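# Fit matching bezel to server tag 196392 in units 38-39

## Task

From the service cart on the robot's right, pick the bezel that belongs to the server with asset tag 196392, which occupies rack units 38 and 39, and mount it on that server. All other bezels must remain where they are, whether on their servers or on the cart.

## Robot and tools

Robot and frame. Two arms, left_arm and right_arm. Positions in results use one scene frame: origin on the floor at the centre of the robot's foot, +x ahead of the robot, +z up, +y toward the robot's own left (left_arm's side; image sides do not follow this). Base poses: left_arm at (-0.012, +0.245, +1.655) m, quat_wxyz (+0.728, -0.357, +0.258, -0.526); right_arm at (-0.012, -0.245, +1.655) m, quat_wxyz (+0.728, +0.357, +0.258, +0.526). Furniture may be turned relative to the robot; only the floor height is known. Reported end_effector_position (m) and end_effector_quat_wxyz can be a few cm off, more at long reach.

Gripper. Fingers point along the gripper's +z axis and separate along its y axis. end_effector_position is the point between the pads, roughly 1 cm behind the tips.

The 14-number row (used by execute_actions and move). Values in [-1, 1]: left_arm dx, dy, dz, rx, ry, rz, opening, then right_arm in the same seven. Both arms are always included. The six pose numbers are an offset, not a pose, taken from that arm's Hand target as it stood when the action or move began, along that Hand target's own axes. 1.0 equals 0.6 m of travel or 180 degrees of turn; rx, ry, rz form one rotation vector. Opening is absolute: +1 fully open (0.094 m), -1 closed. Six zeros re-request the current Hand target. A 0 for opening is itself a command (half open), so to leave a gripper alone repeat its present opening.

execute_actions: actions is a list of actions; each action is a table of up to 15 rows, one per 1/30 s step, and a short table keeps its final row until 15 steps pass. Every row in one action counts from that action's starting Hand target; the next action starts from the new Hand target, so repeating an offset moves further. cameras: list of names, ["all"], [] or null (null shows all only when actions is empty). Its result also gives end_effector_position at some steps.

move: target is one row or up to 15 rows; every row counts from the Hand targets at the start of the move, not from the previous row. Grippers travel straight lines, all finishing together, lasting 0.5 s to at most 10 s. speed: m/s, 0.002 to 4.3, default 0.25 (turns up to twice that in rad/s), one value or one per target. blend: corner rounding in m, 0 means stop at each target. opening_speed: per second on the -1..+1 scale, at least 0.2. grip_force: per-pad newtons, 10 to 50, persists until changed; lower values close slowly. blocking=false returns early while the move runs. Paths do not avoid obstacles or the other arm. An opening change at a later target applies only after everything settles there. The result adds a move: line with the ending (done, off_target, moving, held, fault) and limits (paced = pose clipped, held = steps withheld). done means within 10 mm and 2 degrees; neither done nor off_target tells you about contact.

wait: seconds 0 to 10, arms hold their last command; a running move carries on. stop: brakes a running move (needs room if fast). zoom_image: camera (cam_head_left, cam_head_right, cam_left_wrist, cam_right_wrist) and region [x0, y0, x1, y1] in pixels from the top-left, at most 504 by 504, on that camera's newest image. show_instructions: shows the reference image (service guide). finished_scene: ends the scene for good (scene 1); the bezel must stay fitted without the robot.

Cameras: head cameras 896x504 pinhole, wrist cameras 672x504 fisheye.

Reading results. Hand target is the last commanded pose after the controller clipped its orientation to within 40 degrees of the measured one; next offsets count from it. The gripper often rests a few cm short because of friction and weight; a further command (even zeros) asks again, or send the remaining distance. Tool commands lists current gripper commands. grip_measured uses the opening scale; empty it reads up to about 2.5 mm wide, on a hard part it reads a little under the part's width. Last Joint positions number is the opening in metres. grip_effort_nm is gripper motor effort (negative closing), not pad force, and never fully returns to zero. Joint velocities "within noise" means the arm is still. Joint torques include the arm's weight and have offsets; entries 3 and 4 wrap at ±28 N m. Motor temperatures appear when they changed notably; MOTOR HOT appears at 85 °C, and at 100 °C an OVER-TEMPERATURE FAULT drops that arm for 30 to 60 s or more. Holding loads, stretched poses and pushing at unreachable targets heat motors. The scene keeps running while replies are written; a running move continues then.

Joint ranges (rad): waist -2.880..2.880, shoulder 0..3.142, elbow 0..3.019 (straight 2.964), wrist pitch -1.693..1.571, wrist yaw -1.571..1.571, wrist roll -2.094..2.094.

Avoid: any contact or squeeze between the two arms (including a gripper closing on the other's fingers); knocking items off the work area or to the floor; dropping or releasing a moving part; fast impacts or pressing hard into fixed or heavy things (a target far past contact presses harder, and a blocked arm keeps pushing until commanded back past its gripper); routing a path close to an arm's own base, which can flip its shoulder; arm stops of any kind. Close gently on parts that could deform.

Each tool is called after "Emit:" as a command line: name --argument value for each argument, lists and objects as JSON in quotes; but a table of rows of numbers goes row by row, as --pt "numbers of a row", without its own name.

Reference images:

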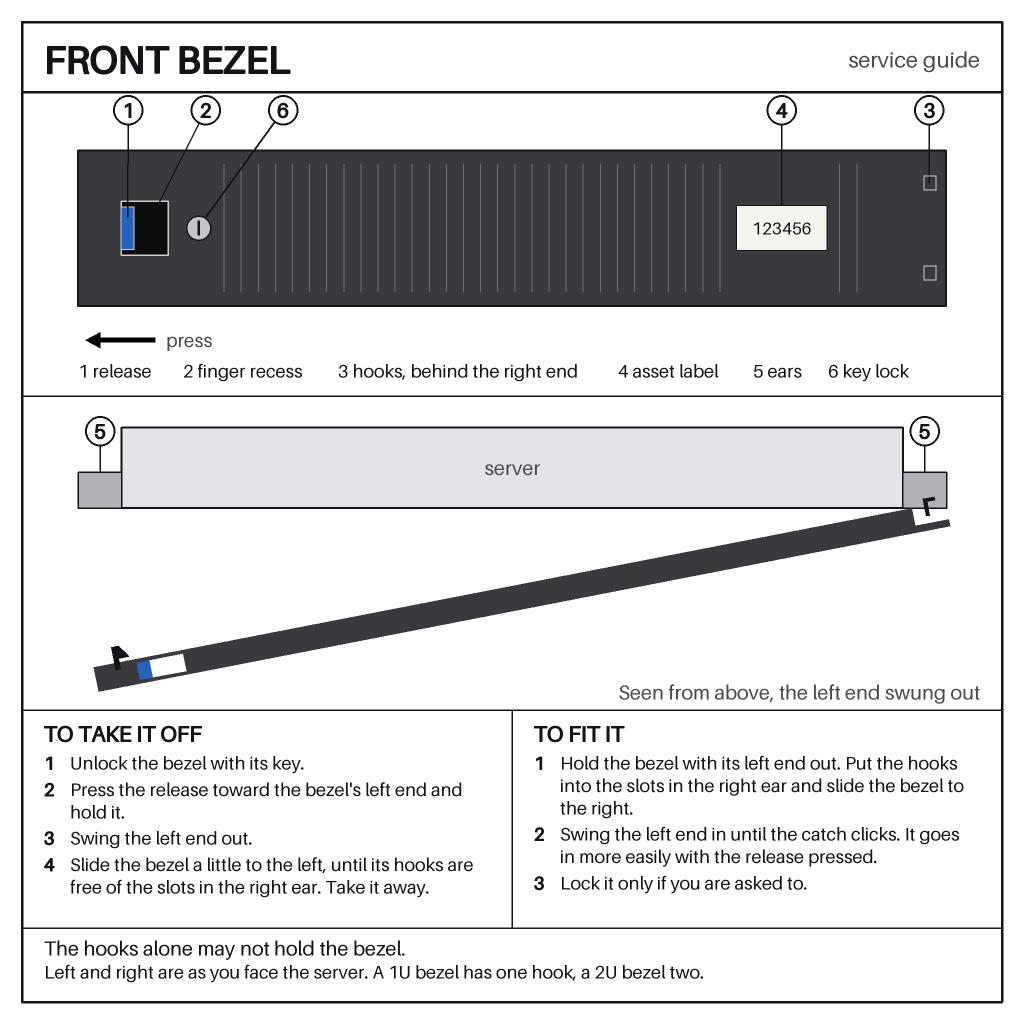

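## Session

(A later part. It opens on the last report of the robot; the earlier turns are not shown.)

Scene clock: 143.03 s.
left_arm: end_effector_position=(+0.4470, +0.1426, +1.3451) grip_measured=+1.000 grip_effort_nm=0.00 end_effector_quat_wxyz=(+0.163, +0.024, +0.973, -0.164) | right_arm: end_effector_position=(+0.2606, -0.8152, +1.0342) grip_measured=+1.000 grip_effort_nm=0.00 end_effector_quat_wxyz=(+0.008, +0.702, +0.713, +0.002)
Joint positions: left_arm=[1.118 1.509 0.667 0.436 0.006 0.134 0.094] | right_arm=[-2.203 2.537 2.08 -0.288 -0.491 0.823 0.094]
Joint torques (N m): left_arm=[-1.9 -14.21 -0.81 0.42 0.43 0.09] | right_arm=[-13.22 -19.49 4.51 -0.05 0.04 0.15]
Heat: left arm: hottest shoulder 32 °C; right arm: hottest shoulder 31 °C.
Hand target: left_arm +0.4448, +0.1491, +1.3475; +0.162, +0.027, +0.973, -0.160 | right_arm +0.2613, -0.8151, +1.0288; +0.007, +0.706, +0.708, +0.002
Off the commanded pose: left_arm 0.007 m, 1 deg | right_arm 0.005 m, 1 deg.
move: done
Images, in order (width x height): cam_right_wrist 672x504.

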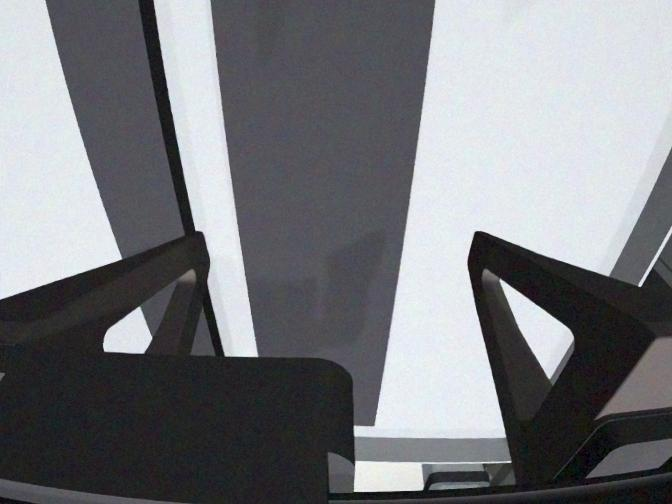

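Emit:
move --target '[0,0,0,0,0,0,1,0.025,0.012,0.075,0,0,0.0083,1]' --speed 0.08 --cameras '["cam_right_wrist"]'

Emit:
zoom_image --camera "cam_right_wrist" --region '[180, 100, 520, 360]'

Scene clock: 156.47 s.
left_arm: end_effector_position=(+0.4470, +0.1426, +1.3451) grip_measured=+1.000 grip_effort_nm=0.00 end_effector_quat_wxyz=(+0.163, +0.024, +0.973, -0.164) | right_arm: end_effector_position=(+0.2684, -0.8000, +0.9884) grip_measured=+1.000 grip_effort_nm=0.00 end_effector_quat_wxyz=(+0.007, +0.711, +0.703, +0.003)
Joint positions: left_arm=[1.118 1.509 0.667 0.436 0.006 0.134 0.094] | right_arm=[-2.158 2.646 2.224 -0.309 -0.458 0.883 0.094]
Joint torques (N m): left_arm=[-1.73 -13.92 -0.75 0.39 0.45 0.12] | right_arm=[-12.69 -19.25 4.88 -0.09 0.07 0.18]
Heat: left arm: hottest shoulder 32 °C; right arm: hottest shoulder 31 °C.
Hand target: left_arm +0.4448, +0.1491, +1.3475; +0.162, +0.027, +0.973, -0.160 | right_arm +0.2689, -0.8002, +0.9837; +0.007, +0.715, +0.699, +0.002
Off the commanded pose: left_arm 0.007 m, 1 deg | right_arm 0.005 m, 1 deg.
move: done
Images, in order (width x height): cam_right_wrist 672x504.

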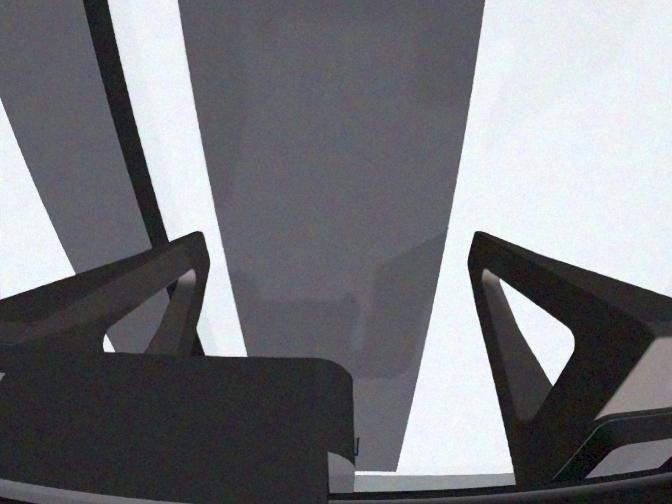

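Scaled by 1.482 from the camera's 672x504 image, which has a finer 960x720 frame.

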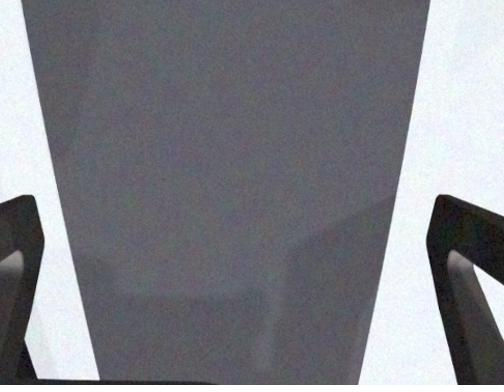

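Emit:
move --pt "0 0 0 0 0 0 1 0.02 0.0035 0.0 0 0 0 1" --pt "0 0 0 0 0 0 1 0.02 0.0035 0.035 0 0 0 1" --speed 0.06 --cameras '["cam_right_wrist"]'

Emit:
zoom_image --camera "cam_right_wrist" --region '[180, 100, 520, 360]'

Scene clock: 166.97 s.
left_arm: end_effector_position=(+0.4470, +0.1426, +1.3451) grip_measured=+1.000 grip_effort_nm=0.00 end_effector_quat_wxyz=(+0.163, +0.024, +0.973, -0.164) | right_arm: end_effector_position=(+0.2703, -0.7935, +0.9709) grip_measured=+1.000 grip_effort_nm=0.01 end_effector_quat_wxyz=(+0.010, +0.712, +0.702, +0.000)
Joint positions: left_arm=[1.118 1.509 0.667 0.436 0.006 0.134 0.094] | right_arm=[-2.141 2.688 2.277 -0.31 -0.44 0.9 0.094]
Joint torques (N m): left_arm=[-1.9 -13.98 -0.83 0.43 0.44 0.1] | right_arm=[-11.75 -18.55 5.04 -0.08 0.04 0.15]
Heat: left arm: hottest shoulder 32 °C; right arm: hottest shoulder 31 °C.
Hand target: left_arm +0.4448, +0.1491, +1.3475; +0.162, +0.027, +0.973, -0.160 | right_arm +0.2718, -0.7885, +0.9627; +0.007, +0.715, +0.699, +0.002
Off the commanded pose: left_arm 0.007 m, 1 deg | right_arm 0.010 m, 1 deg.
move: done
Images, in order (width x height): cam_right_wrist 672x504.

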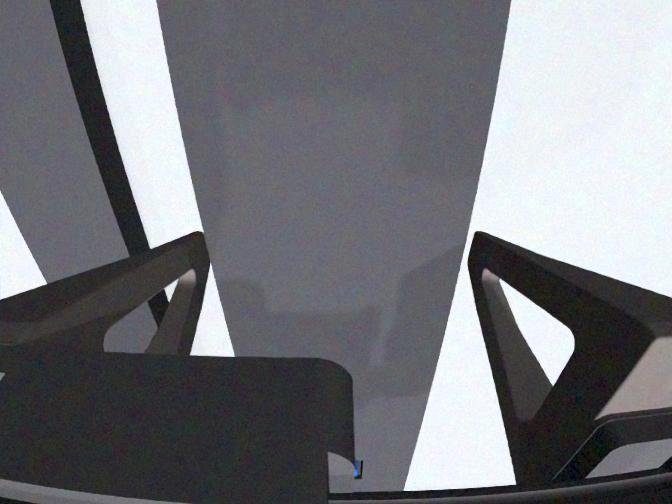

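Scaled by 1.482 from the camera's 672x504 image, which has a finer 960x720 frame.

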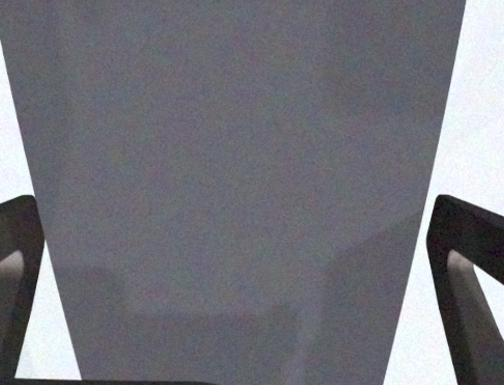

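Emit:
move --pt "0 0 0 0 0 0 1 0 0.0035 0.0 0 0 0 1" --pt "0 0 0 0 0 0 1 0 0.0035 0.008 0 0 0 1" --speed 0.04 --cameras '["cam_right_wrist"]'

Emit:
zoom_image --camera "cam_right_wrist" --region '[180, 170, 500, 370]'

Scene clock: 177.97 s.
left_arm: end_effector_position=(+0.4470, +0.1426, +1.3451) grip_measured=+1.000 grip_effort_nm=0.00 end_effector_quat_wxyz=(+0.163, +0.024, +0.973, -0.164) | right_arm: end_effector_position=(+0.2704, -0.7950, +0.9670) grip_measured=+1.000 grip_effort_nm=0.01 end_effector_quat_wxyz=(+0.009, +0.713, +0.701, +0.000)
Joint positions: left_arm=[1.118 1.509 0.667 0.436 0.006 0.134 0.094] | right_arm=[-2.139 2.705 2.307 -0.324 -0.437 0.903 0.094]
Joint torques (N m): left_arm=[-1.61 -14.1 -0.83 0.44 0.45 0.09] | right_arm=[-11.34 -18.37 5.38 0.03 0.06 0.15]
Heat: left arm: hottest shoulder 32 °C; right arm: hottest shoulder 31 °C.
Hand target: left_arm +0.4448, +0.1491, +1.3475; +0.162, +0.027, +0.973, -0.160 | right_arm +0.2739, -0.7887, +0.9580; +0.007, +0.715, +0.699, +0.002
Off the commanded pose: left_arm 0.007 m, 1 deg | right_arm 0.012 m, 1 deg.
move: off_target (right_arm)
Images, in order (width x height): cam_right_wrist 672x504.

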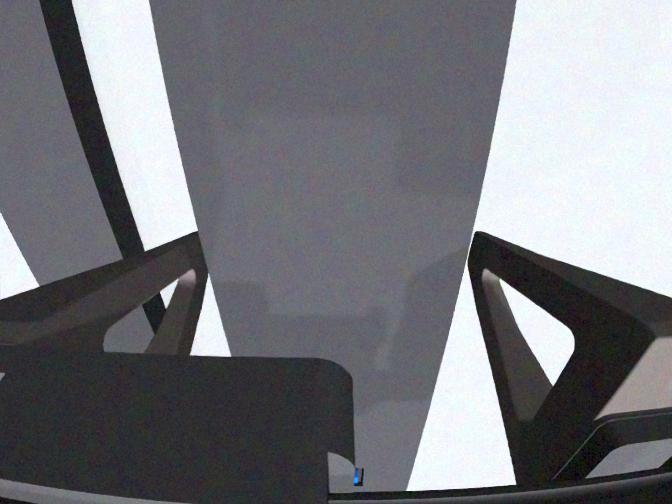

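Scaled by 1.575 from the camera's 672x504 image, which has a finer 960x720 frame.

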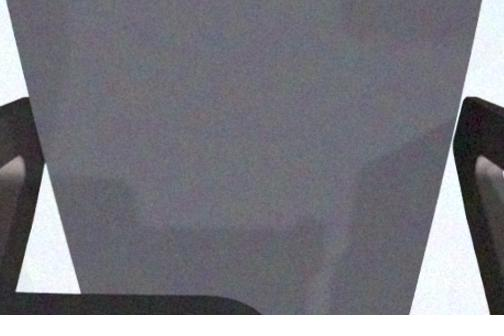

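Emit:
move --pt "0 0 0 0 0 0 1 0 0.004 -0.008 0 0 0 1" --pt "0 0 0 0 0 0 1 0 0.004 0.004 0 0 0 1" --speed 0.04 --cameras '["cam_right_wrist"]'

Emit:
zoom_image --camera "cam_right_wrist" --region '[180, 170, 500, 370]'

Scene clock: 182.00 s.
left_arm: end_effector_position=(+0.4470, +0.1426, +1.3451) grip_measured=+1.000 grip_effort_nm=0.00 end_effector_quat_wxyz=(+0.163, +0.024, +0.973, -0.164) | right_arm: end_effector_position=(+0.2738, -0.7957, +0.9651) grip_measured=+1.000 grip_effort_nm=0.01 end_effector_quat_wxyz=(+0.010, +0.712, +0.702, -0.001)
Joint positions: left_arm=[1.118 1.509 0.667 0.436 0.006 0.134 0.094] | right_arm=[-2.136 2.713 2.327 -0.333 -0.434 0.905 0.094]
Joint torques (N m): left_arm=[-1.49 -14.04 -0.79 0.47 0.45 0.09] | right_arm=[-11.52 -18.26 5.31 -0.2 0.05 0.15]
Heat: left arm: hottest shoulder 32 °C; right arm: hottest shoulder 31 °C.
Hand target: left_arm +0.4448, +0.1491, +1.3475; +0.162, +0.027, +0.973, -0.160 | right_arm +0.2764, -0.7888, +0.9556; +0.007, +0.715, +0.699, +0.002
Off the commanded pose: left_arm 0.007 m, 1 deg | right_arm 0.012 m, 1 deg.
move: off_target (right_arm)
Images, in order (width x height): cam_right_wrist 672x504.

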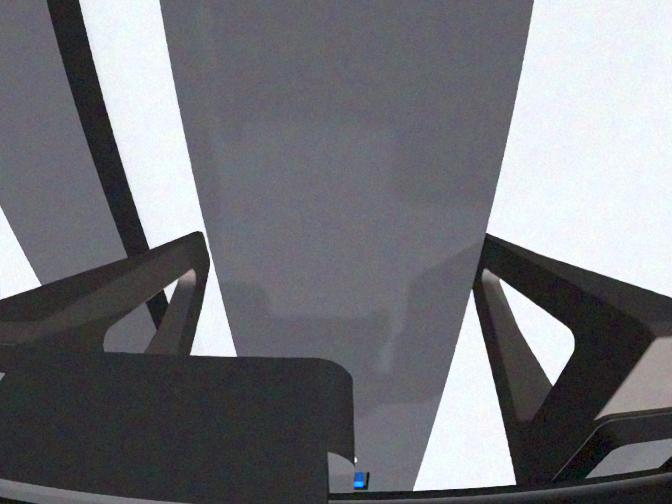

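Scaled by 1.575 from the camera's 672x504 image, which has a finer 960x720 frame.

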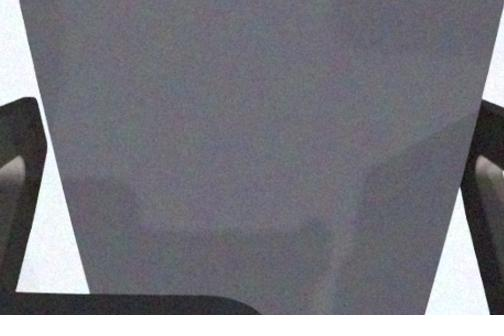

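Emit:
move --pt "0 0 0 0 0 0 1 0 -0.003 -0.006 0 0 0 1" --pt "0 0 0 0 0 0 1 0 -0.003 0.006 0 0 0 1" --speed 0.04 --cameras '["cam_right_wrist"]'

Emit:
zoom_image --camera "cam_right_wrist" --region '[180, 170, 500, 370]'

Scene clock: 187.60 s.
left_arm: end_effector_position=(+0.4470, +0.1426, +1.3451) grip_measured=+1.000 grip_effort_nm=0.00 end_effector_quat_wxyz=(+0.163, +0.024, +0.973, -0.164) | right_arm: end_effector_position=(+0.2699, -0.7951, +0.9606) grip_measured=+1.000 grip_effort_nm=0.01 end_effector_quat_wxyz=(+0.009, +0.713, +0.701, -0.001)
Joint positions: left_arm=[1.118 1.509 0.667 0.436 0.006 0.134 0.094] | right_arm=[-2.136 2.729 2.345 -0.338 -0.434 0.906 0.094]
Joint torques (N m): left_arm=[-1.67 -14.15 -0.84 0.44 0.45 0.1] | right_arm=[-11.81 -18.43 5.53 -0.12 0.07 0.12]
Heat: left arm: hottest shoulder 32 °C; right arm: hottest shoulder 32 °C.
Hand target: left_arm +0.4448, +0.1491, +1.3475; +0.162, +0.027, +0.973, -0.160 | right_arm +0.2744, -0.7888, +0.9520; +0.007, +0.715, +0.699, +0.002
Off the commanded pose: left_arm 0.007 m, 1 deg | right_arm 0.012 m, 1 deg.
move: off_target (right_arm)
Images, in order (width x height): cam_right_wrist 672x504.

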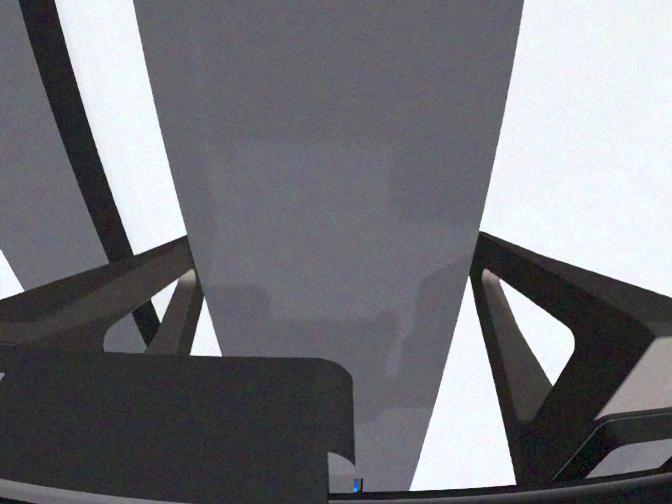

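Scaled by 1.575 from the camera's 672x504 image, which has a finer 960x720 frame.

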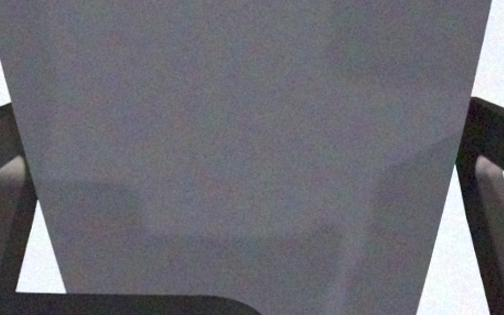

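Emit:
move --target '[0,0,0,0,0,0,1,0,0,0.003,0,0,0,0.75]' --opening_speed 0.3 --speed 0.04 --cameras '["cam_right_wrist"]'

Scene clock: 194.10 s.
left_arm: end_effector_position=(+0.4470, +0.1426, +1.3451) grip_measured=+1.000 grip_effort_nm=0.00 end_effector_quat_wxyz=(+0.163, +0.024, +0.973, -0.164) | right_arm: end_effector_position=(+0.2720, -0.7956, +0.9604) grip_measured=+0.868 grip_effort_nm=-1.01 end_effector_quat_wxyz=(+0.009, +0.713, +0.702, -0.001)
Joint positions: left_arm=[1.118 1.509 0.667 0.436 0.006 0.134 0.094] | right_arm=[-2.135 2.731 2.353 -0.343 -0.434 0.906 0.088]
Joint torques (N m): left_arm=[-1.61 -14.21 -0.81 0.43 0.44 0.1] | right_arm=[-11.69 -18.08 5.94 0.09 0.07 0.14]
Heat: left arm: hottest shoulder 32 °C; right arm: hottest shoulder 32 °C.
Hand target: left_arm +0.4448, +0.1491, +1.3475; +0.162, +0.027, +0.973, -0.160 | right_arm +0.2744, -0.7887, +0.9501; +0.007, +0.715, +0.699, +0.002
Off the commanded pose: left_arm 0.007 m, 1 deg | right_arm 0.013 m, 1 deg.
move: off_target (right_arm)
Images, in order (width x height): cam_right_wrist 672x504.

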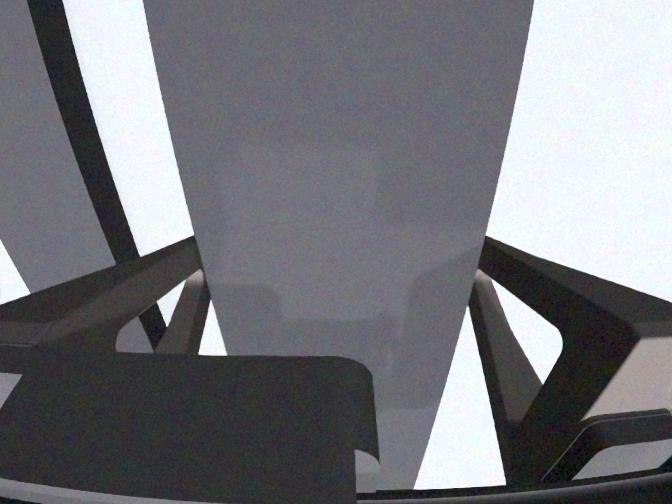

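Emit:
move --target '[0,0,0,0,0,0,1,0,0,-0.12,0,0,0,0.6]' --speed 0.06 --cameras '["cam_right_wrist"]'

Scene clock: 198.97 s.
left_arm: end_effector_position=(+0.4470, +0.1426, +1.3451) grip_measured=+1.000 grip_effort_nm=0.00 end_effector_quat_wxyz=(+0.163, +0.024, +0.973, -0.164) | right_arm: end_effector_position=(+0.2420, -0.7486, +0.9887) grip_measured=+0.868 grip_effort_nm=-1.02 end_effector_quat_wxyz=(-0.029, +0.724, +0.689, +0.007)
Joint positions: left_arm=[1.118 1.509 0.667 0.436 0.006 0.134 0.094] | right_arm=[-2.135 2.585 2.037 -0.255 -0.457 0.905 0.088]
Joint torques (N m): left_arm=[-1.73 -13.98 -0.81 0.46 0.43 0.1] | right_arm=[-14.56 -24.59 1.46 0.47 -0.16 -0.15]
Heat: left arm: hottest shoulder 32 °C; right arm: hottest shoulder 32 °C.
Hand target: left_arm +0.4448, +0.1491, +1.3475; +0.162, +0.027, +0.973, -0.160 | right_arm +0.2736, -0.7882, +1.0221; +0.007, +0.715, +0.699, +0.002
Off the commanded pose: left_arm 0.007 m, 1 deg | right_arm 0.061 m, 4 deg.
move: off_target (right_arm)
Images, in order (width x height): cam_right_wrist 672x504.

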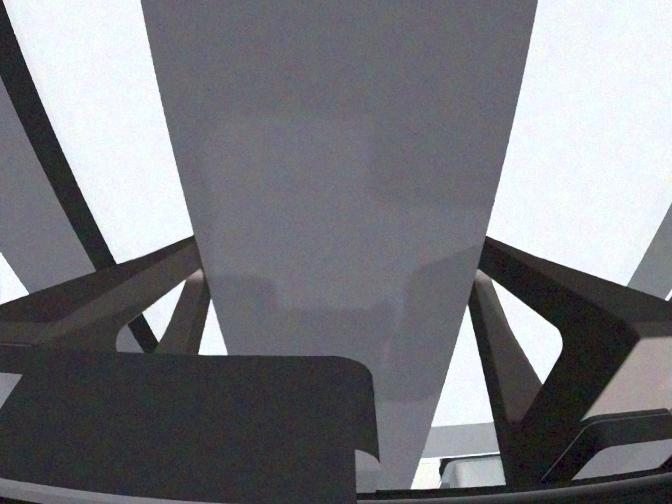

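Emit:
wait --seconds 0.5 --cameras '["cam_left_wrist","cam_right_wrist","cam_head_right"]'

Emit:
zoom_image --camera "cam_left_wrist" --region '[400, 50, 672, 300]'

Scene clock: 203.83 s.
left_arm: end_effector_position=(+0.4470, +0.1426, +1.3451) grip_measured=+1.000 grip_effort_nm=0.00 end_effector_quat_wxyz=(+0.163, +0.024, +0.973, -0.164) | right_arm: end_effector_position=(+0.2420, -0.7486, +0.9887) grip_measured=+0.868 grip_effort_nm=-1.01 end_effector_quat_wxyz=(-0.029, +0.724, +0.689, +0.007)
Joint positions: left_arm=[1.118 1.509 0.667 0.436 0.006 0.134 0.094] | right_arm=[-2.135 2.585 2.037 -0.255 -0.457 0.905 0.088]
Joint torques (N m): left_arm=[-1.61 -13.98 -0.81 0.39 0.44 0.09] | right_arm=[-14.56 -24.82 1.39 0.49 -0.14 -0.11]
Heat: left arm: hottest shoulder 32 °C; right arm: hottest shoulder 32 °C.
Hand target: left_arm +0.4448, +0.1491, +1.3475; +0.162, +0.027, +0.973, -0.160 | right_arm +0.2736, -0.7882, +1.0221; +0.007, +0.715, +0.699, +0.002
Tool commands: left_gripper/opening=+1.0 right_gripper/opening=+0.6
Off the commanded pose: left_arm 0.007 m, 1 deg | right_arm 0.061 m, 4 deg.
wait: 0.50 s; at rest from the start
Images, in order (width x height): cam_head_right 896x504, cam_left_wrist 672x504, cam_right_wrist 672x504.

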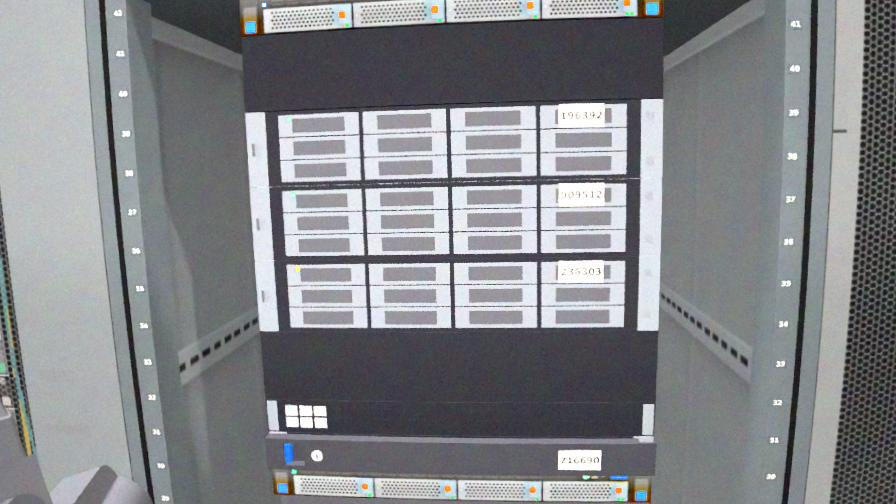

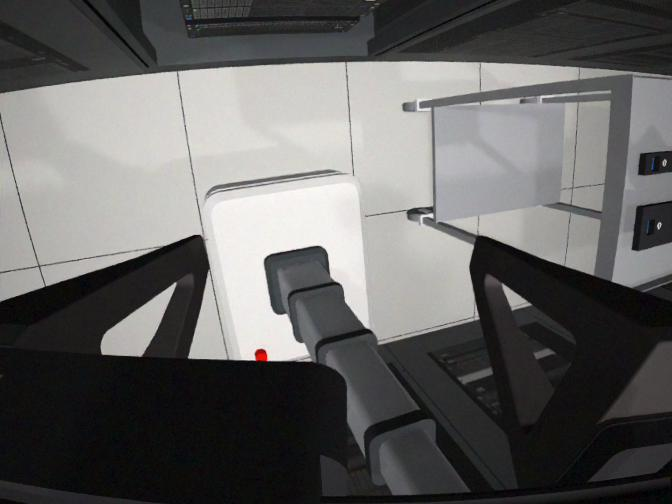

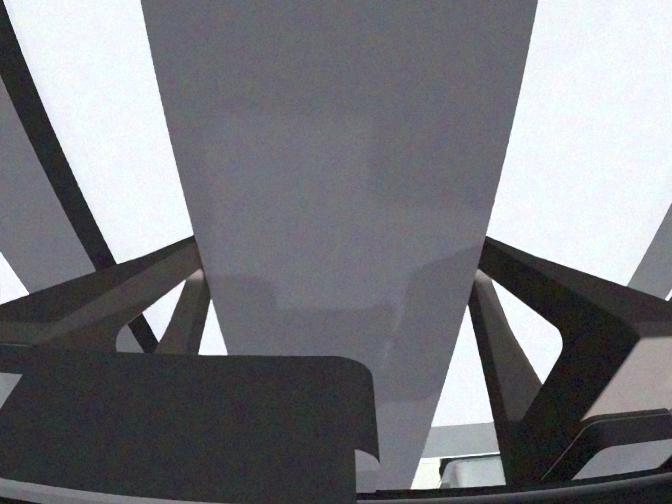

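Scaled by 1.853 from the camera's 672x504 image, which has a finer 960x720 frame.

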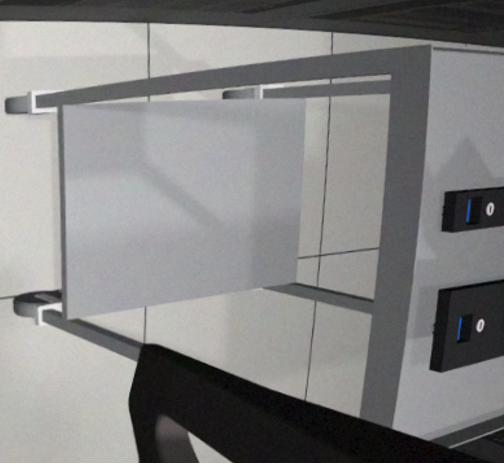

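Emit:
move --target '[0,0,0,0,0,0,1,0,0,-0.1,0,0,0,0.6]' --speed 0.08 --cameras '["cam_left_wrist","cam_right_wrist"]'

Scene clock: 209.50 s.
left_arm: end_effector_position=(+0.4470, +0.1426, +1.3451) grip_measured=+1.000 grip_effort_nm=0.00 end_effector_quat_wxyz=(+0.163, +0.024, +0.973, -0.164) | right_arm: end_effector_position=(+0.2518, -0.7440, +1.0455) grip_measured=+0.868 grip_effort_nm=-1.01 end_effector_quat_wxyz=(-0.029, +0.721, +0.692, +0.012)
Joint positions: left_arm=[1.118 1.509 0.667 0.436 0.006 0.134 0.094] | right_arm=[-2.158 2.424 1.831 -0.219 -0.483 0.877 0.088]
Joint torques (N m): left_arm=[-1.73 -13.98 -0.8 0.43 0.46 0.1] | right_arm=[-15.56 -24.7 1.01 0.64 -0.16 -0.13]
Heat: left arm: hottest shoulder 32 °C; right arm: hottest shoulder 32 °C.
Hand target: left_arm +0.4448, +0.1491, +1.3475; +0.162, +0.027, +0.973, -0.160 | right_arm +0.2728, -0.7878, +1.0821; +0.007, +0.715, +0.699, +0.002
Off the commanded pose: left_arm 0.007 m, 1 deg | right_arm 0.061 m, 4 deg.
move: off_target (right_arm)
Images, in order (width x height): cam_left_wrist 672x504, cam_right_wrist 672x504.

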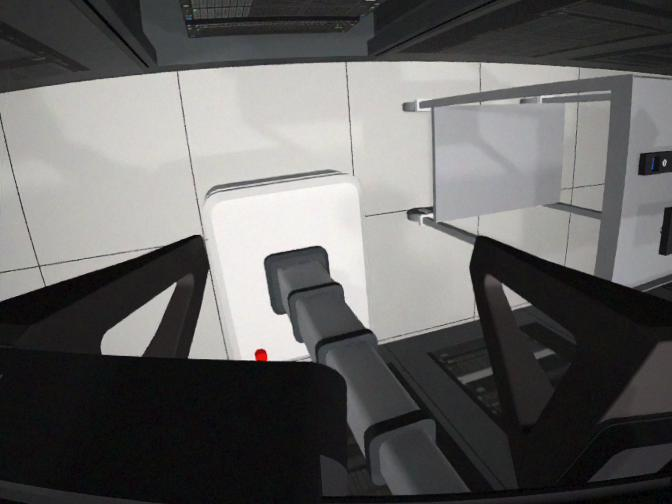

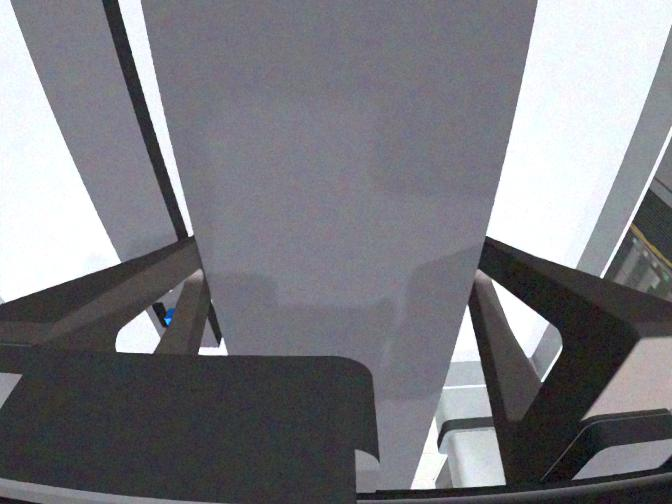

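Emit:
move --pt "0 0 0 0 0 0 1 0 0 -0.447 0 0 0 0.6" --pt "0 0 0 0 0 0 1 0.618 0.232 -0.863 -0.5 0 0 0.6" --speed 0.2 --blend '[0.05,0]' --cameras '["all"]'

Scene clock: 227.40 s.
left_arm: end_effector_position=(+0.4470, +0.1426, +1.3451) grip_measured=+1.000 grip_effort_nm=0.00 end_effector_quat_wxyz=(+0.163, +0.024, +0.973, -0.164) | right_arm: end_effector_position=(+0.4022, -0.4185, +1.5746) grip_measured=+0.868 grip_effort_nm=-1.01 end_effector_quat_wxyz=(+0.391, +0.635, +0.549, +0.377)
Joint positions: left_arm=[1.118 1.509 0.667 0.436 0.006 0.134 0.094] | right_arm=[-1.929 1.12 0.158 1.51 -0.521 1.719 0.088]
Joint torques (N m): left_arm=[-1.61 -14.1 -0.83 0.44 0.45 0.1] | right_arm=[-0.5 -15.03 -1.05 3.86 0.22 -0.36]
Heat: left arm: hottest shoulder 32 °C; right arm: hottest shoulder 33 °C.
Hand target: left_arm +0.4448, +0.1491, +1.3475; +0.162, +0.027, +0.973, -0.160 | right_arm +0.4136, -0.4162, +1.5990; +0.511, +0.500, +0.493, +0.496
Off the commanded pose: left_arm 0.007 m, 1 deg | right_arm 0.027 m, 26 deg.
joint sent to its limit (right arm) — joint 4 (wrist pitch), upper limit. The joint targets are off in orientation, not in position.
move: off_target (right_arm)

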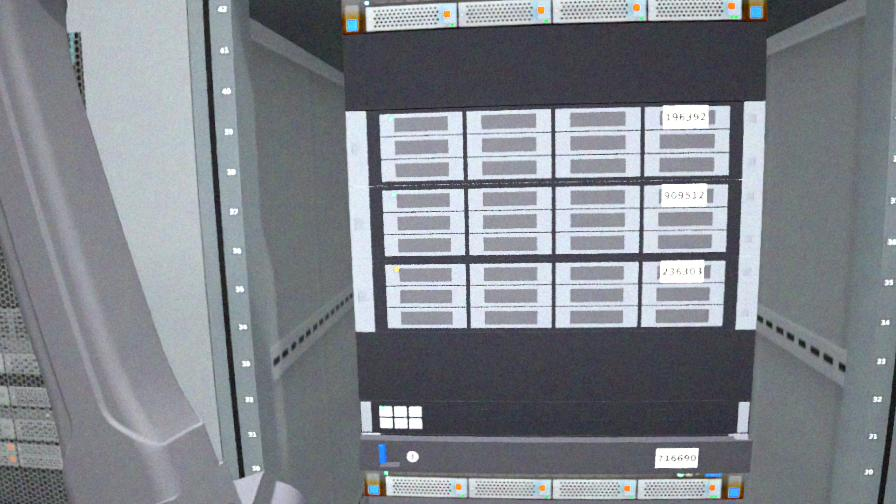

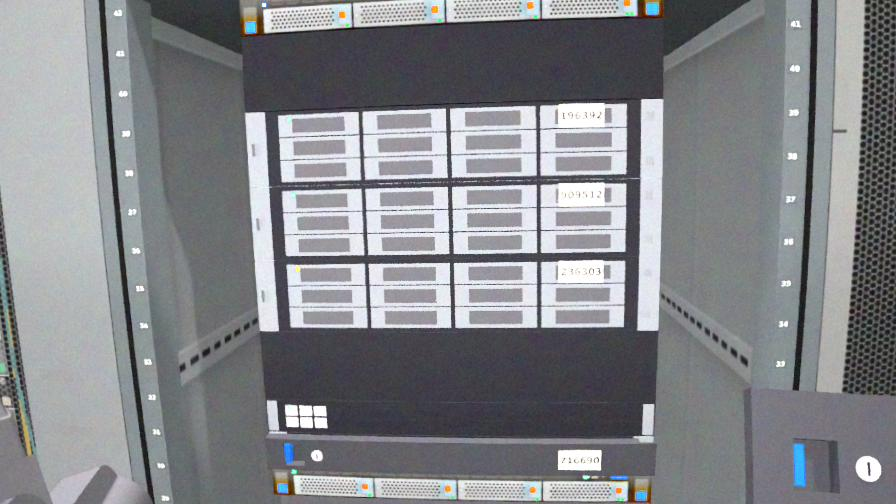

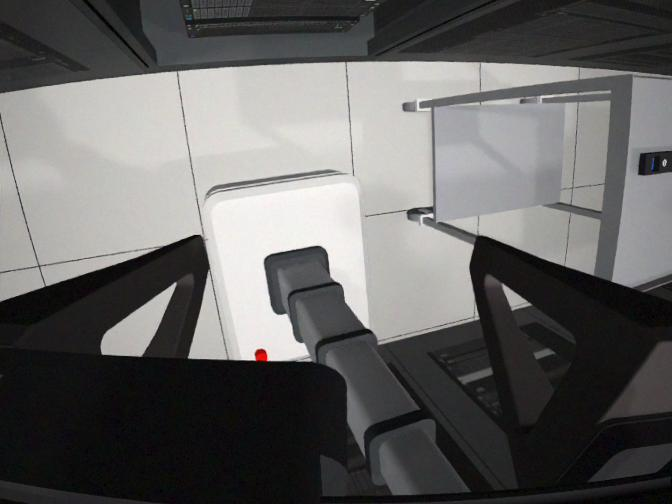

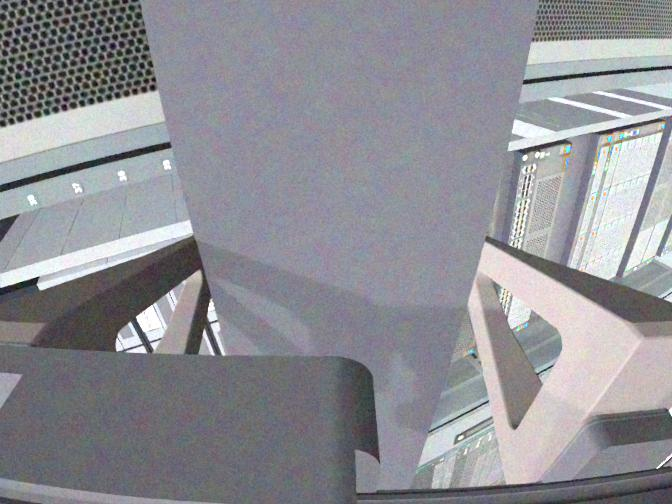

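Emit:
move --target '[0.195,0.452,-0.218,0,0,0,1,0,0,0,0,0,0,0.6]' --speed 0.3 --cameras '["cam_head_left"]'

Emit:
move --target '[0,0,0,0,0,0,1,0.671,0.314,0.30,0,0.09,0,0.6]' --speed 0.15 --cameras '["cam_head_left","cam_head_right","cam_right_wrist"]'

Scene clock: 239.37 s.
left_arm: end_effector_position=(+0.3275, +0.4471, +1.3494) grip_measured=+1.000 grip_effort_nm=0.00 end_effector_quat_wxyz=(+0.168, +0.028, +0.973, -0.157) | right_arm: end_effector_position=(+0.4022, -0.4185, +1.5746) grip_measured=+0.868 grip_effort_nm=-1.01 end_effector_quat_wxyz=(+0.391, +0.635, +0.549, +0.377)
Joint positions: left_arm=[2.006 1.478 0.626 0.269 0.792 0.587 0.094] | right_arm=[-1.929 1.12 0.158 1.51 -0.52 1.717 0.088]
Joint torques (N m): left_arm=[5.42 -10.58 0.27 0.12 0.52 0.08] | right_arm=[-0.56 -15.27 -0.87 3.9 0.21 -0.32]
Heat: left arm: hottest shoulder 32 °C; right arm: hottest shoulder 33 °C.
Hand target: left_arm +0.3223, +0.4480, +1.3448; +0.162, +0.027, +0.973, -0.160 | right_arm +0.4136, -0.4163, +1.5990; +0.511, +0.500, +0.493, +0.496
Off the commanded pose: left_arm 0.007 m, 1 deg | right_arm 0.027 m, 26 deg.
joint sent to its limit (right arm) — joint 4 (wrist pitch), upper limit. The joint targets are off in orientation, not in position.
move: off_target (right_arm)
Images, in order (width x height): cam_head_left 896x504.

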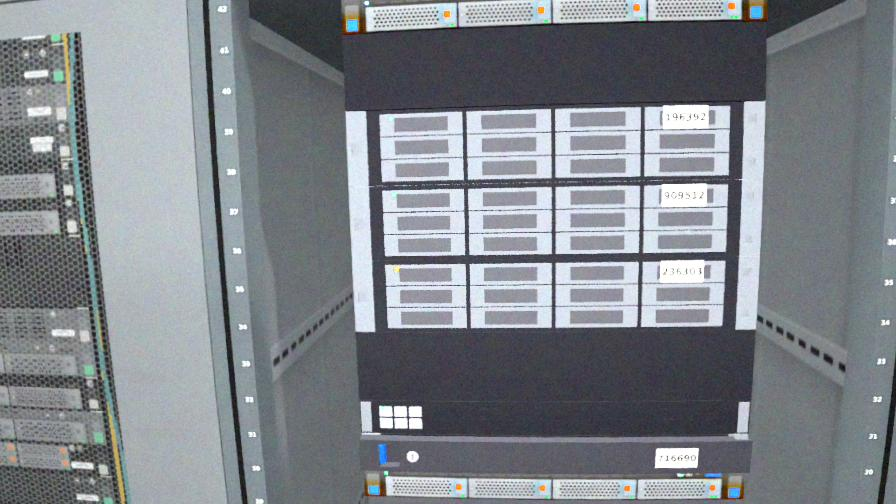

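Scene clock: 243.27 s.
left_arm: end_effector_position=(+0.3275, +0.4470, +1.3494) grip_measured=+1.000 grip_effort_nm=0.00 end_effector_quat_wxyz=(+0.168, +0.029, +0.973, -0.157) | right_arm: end_effector_position=(+0.5778, -0.0164, +1.7479) grip_measured=+0.868 grip_effort_nm=-1.01 end_effector_quat_wxyz=(+0.410, +0.429, +0.598, +0.539)
Joint positions: left_arm=[2.006 1.478 0.626 0.268 0.792 0.588 0.094] | right_arm=[-0.399 1.216 0.618 1.267 0.299 0.71 0.088]
Joint torques (N m): left_arm=[5.54 -10.52 0.27 0.09 0.53 0.07] | right_arm=[9.35 -11.99 9.11 2.86 -1.37 -0.36]
Heat: left arm: hottest shoulder 32 °C; right arm: hottest shoulder 33 °C.
Hand target: left_arm +0.3223, +0.4480, +1.3448; +0.162, +0.027, +0.973, -0.160 | right_arm +0.6002, -0.0165, +1.7870; +0.436, +0.426, +0.560, +0.561
Off the commanded pose: left_arm 0.007 m, 1 deg | right_arm 0.045 m, 6 deg.
move: off_target (right_arm)
Images, in order (width x height): cam_head_left 896x504, cam_head_right 896x504, cam_right_wrist 672x504.

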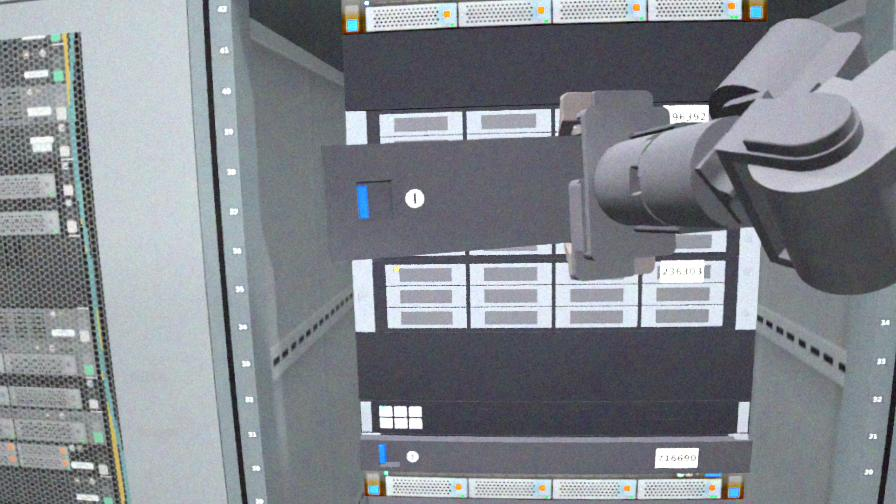

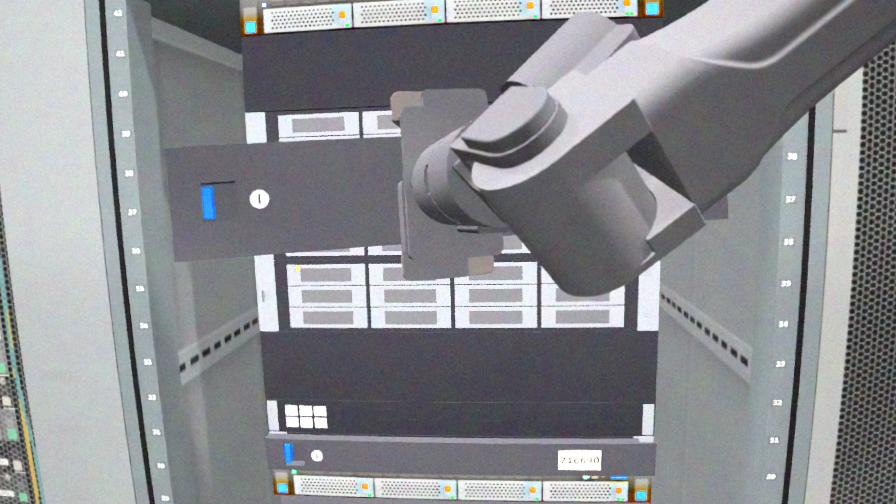

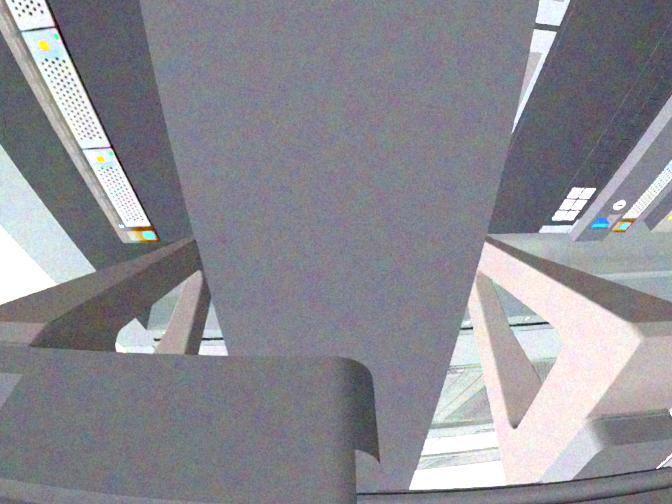

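Emit:
move --target '[0,0,0,0,0,0,1,-0.009,0.07,0.035,-0.025,-0.010,0.009,0.6]' --speed 0.1 --cameras '[]'

Scene clock: 275.70 s.
left_arm: end_effector_position=(+0.3275, +0.4470, +1.3494) grip_measured=+1.000 grip_effort_nm=0.00 end_effector_quat_wxyz=(+0.168, +0.029, +0.973, -0.157) | right_arm: end_effector_position=(+0.5993, -0.0109, +1.7832) grip_measured=+0.868 grip_effort_nm=-1.01 end_effector_quat_wxyz=(+0.427, +0.427, +0.569, +0.559)
Joint positions: left_arm=[2.006 1.478 0.626 0.268 0.792 0.588 0.094] | right_arm=[-0.359 1.216 0.687 1.271 0.29 0.684 0.088]
Joint torques (N m): left_arm=[5.3 -10.64 0.27 0.06 0.53 0.08] | right_arm=[10.29 -12.75 9.89 2.8 -1.43 -0.37]
Heat: left arm: hottest shoulder 31 °C; right arm: hottest elbow 32 °C.
Hand target: left_arm +0.3223, +0.4480, +1.3448; +0.162, +0.027, +0.973, -0.160 | right_arm +0.6213, -0.0160, +1.8292; +0.453, +0.425, +0.524, +0.582
Off the commanded pose: left_arm 0.007 m, 1 deg | right_arm 0.051 m, 7 deg.
move: off_target (right_arm)
No camera images: "cameras" was empty.

Emit:
move --target '[-0.664,-0.772,0.046,0.319,-0.181,-0.256,1,0,0,0,0,0,0,0.6]' --speed 0.2 --cameras '["all"]'

Scene clock: 282.87 s.
left_arm: end_effector_position=(+0.6540, +0.0064, +1.5875) grip_measured=+1.000 grip_effort_nm=0.00 end_effector_quat_wxyz=(+0.304, -0.306, +0.645, -0.631) | right_arm: end_effector_position=(+0.5993, -0.0109, +1.7832) grip_measured=+0.868 grip_effort_nm=-1.01 end_effector_quat_wxyz=(+0.427, +0.426, +0.569, +0.559)
Joint positions: left_arm=[0.859 1.502 0.891 1.085 0.423 -0.951 0.094] | right_arm=[-0.359 1.216 0.687 1.271 0.29 0.684 0.088]
Joint torques (N m): left_arm=[-5.95 -13.22 5.75 2.37 0.45 -0.05] | right_arm=[10.23 -12.69 9.81 2.81 -1.47 -0.34]
Heat: left arm: hottest shoulder 31 °C; right arm: hottest elbow 32 °C.
Hand target: left_arm +0.6593, -0.0001, +1.5890; +0.306, -0.307, +0.637, -0.638 | right_arm +0.6213, -0.0160, +1.8292; +0.453, +0.425, +0.524, +0.582
Off the commanded pose: left_arm 0.009 m, 1 deg | right_arm 0.051 m, 7 deg.
move: off_target (right_arm)

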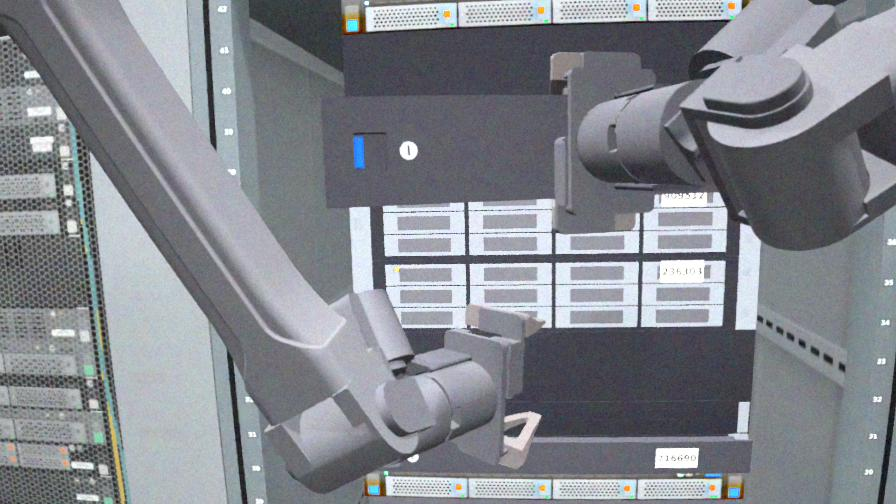

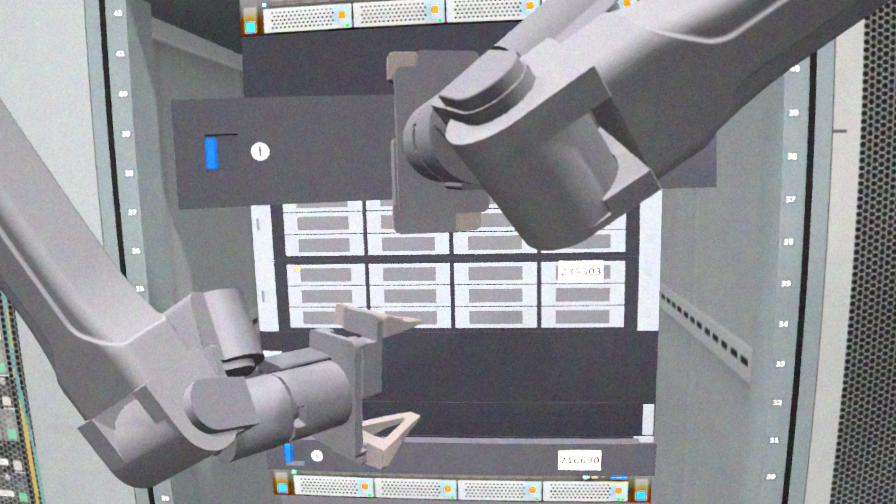

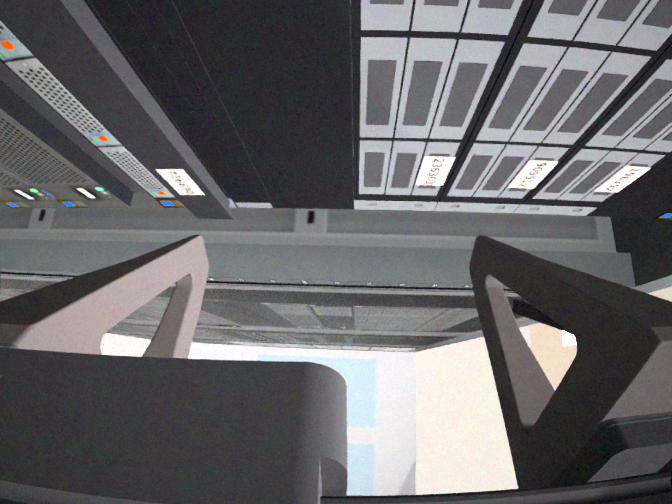

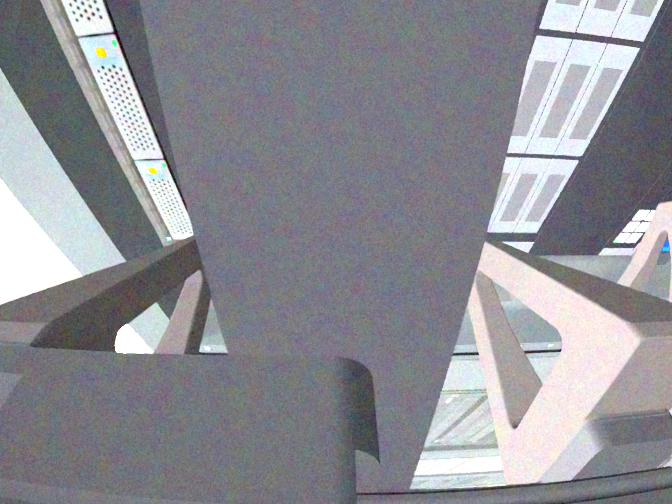

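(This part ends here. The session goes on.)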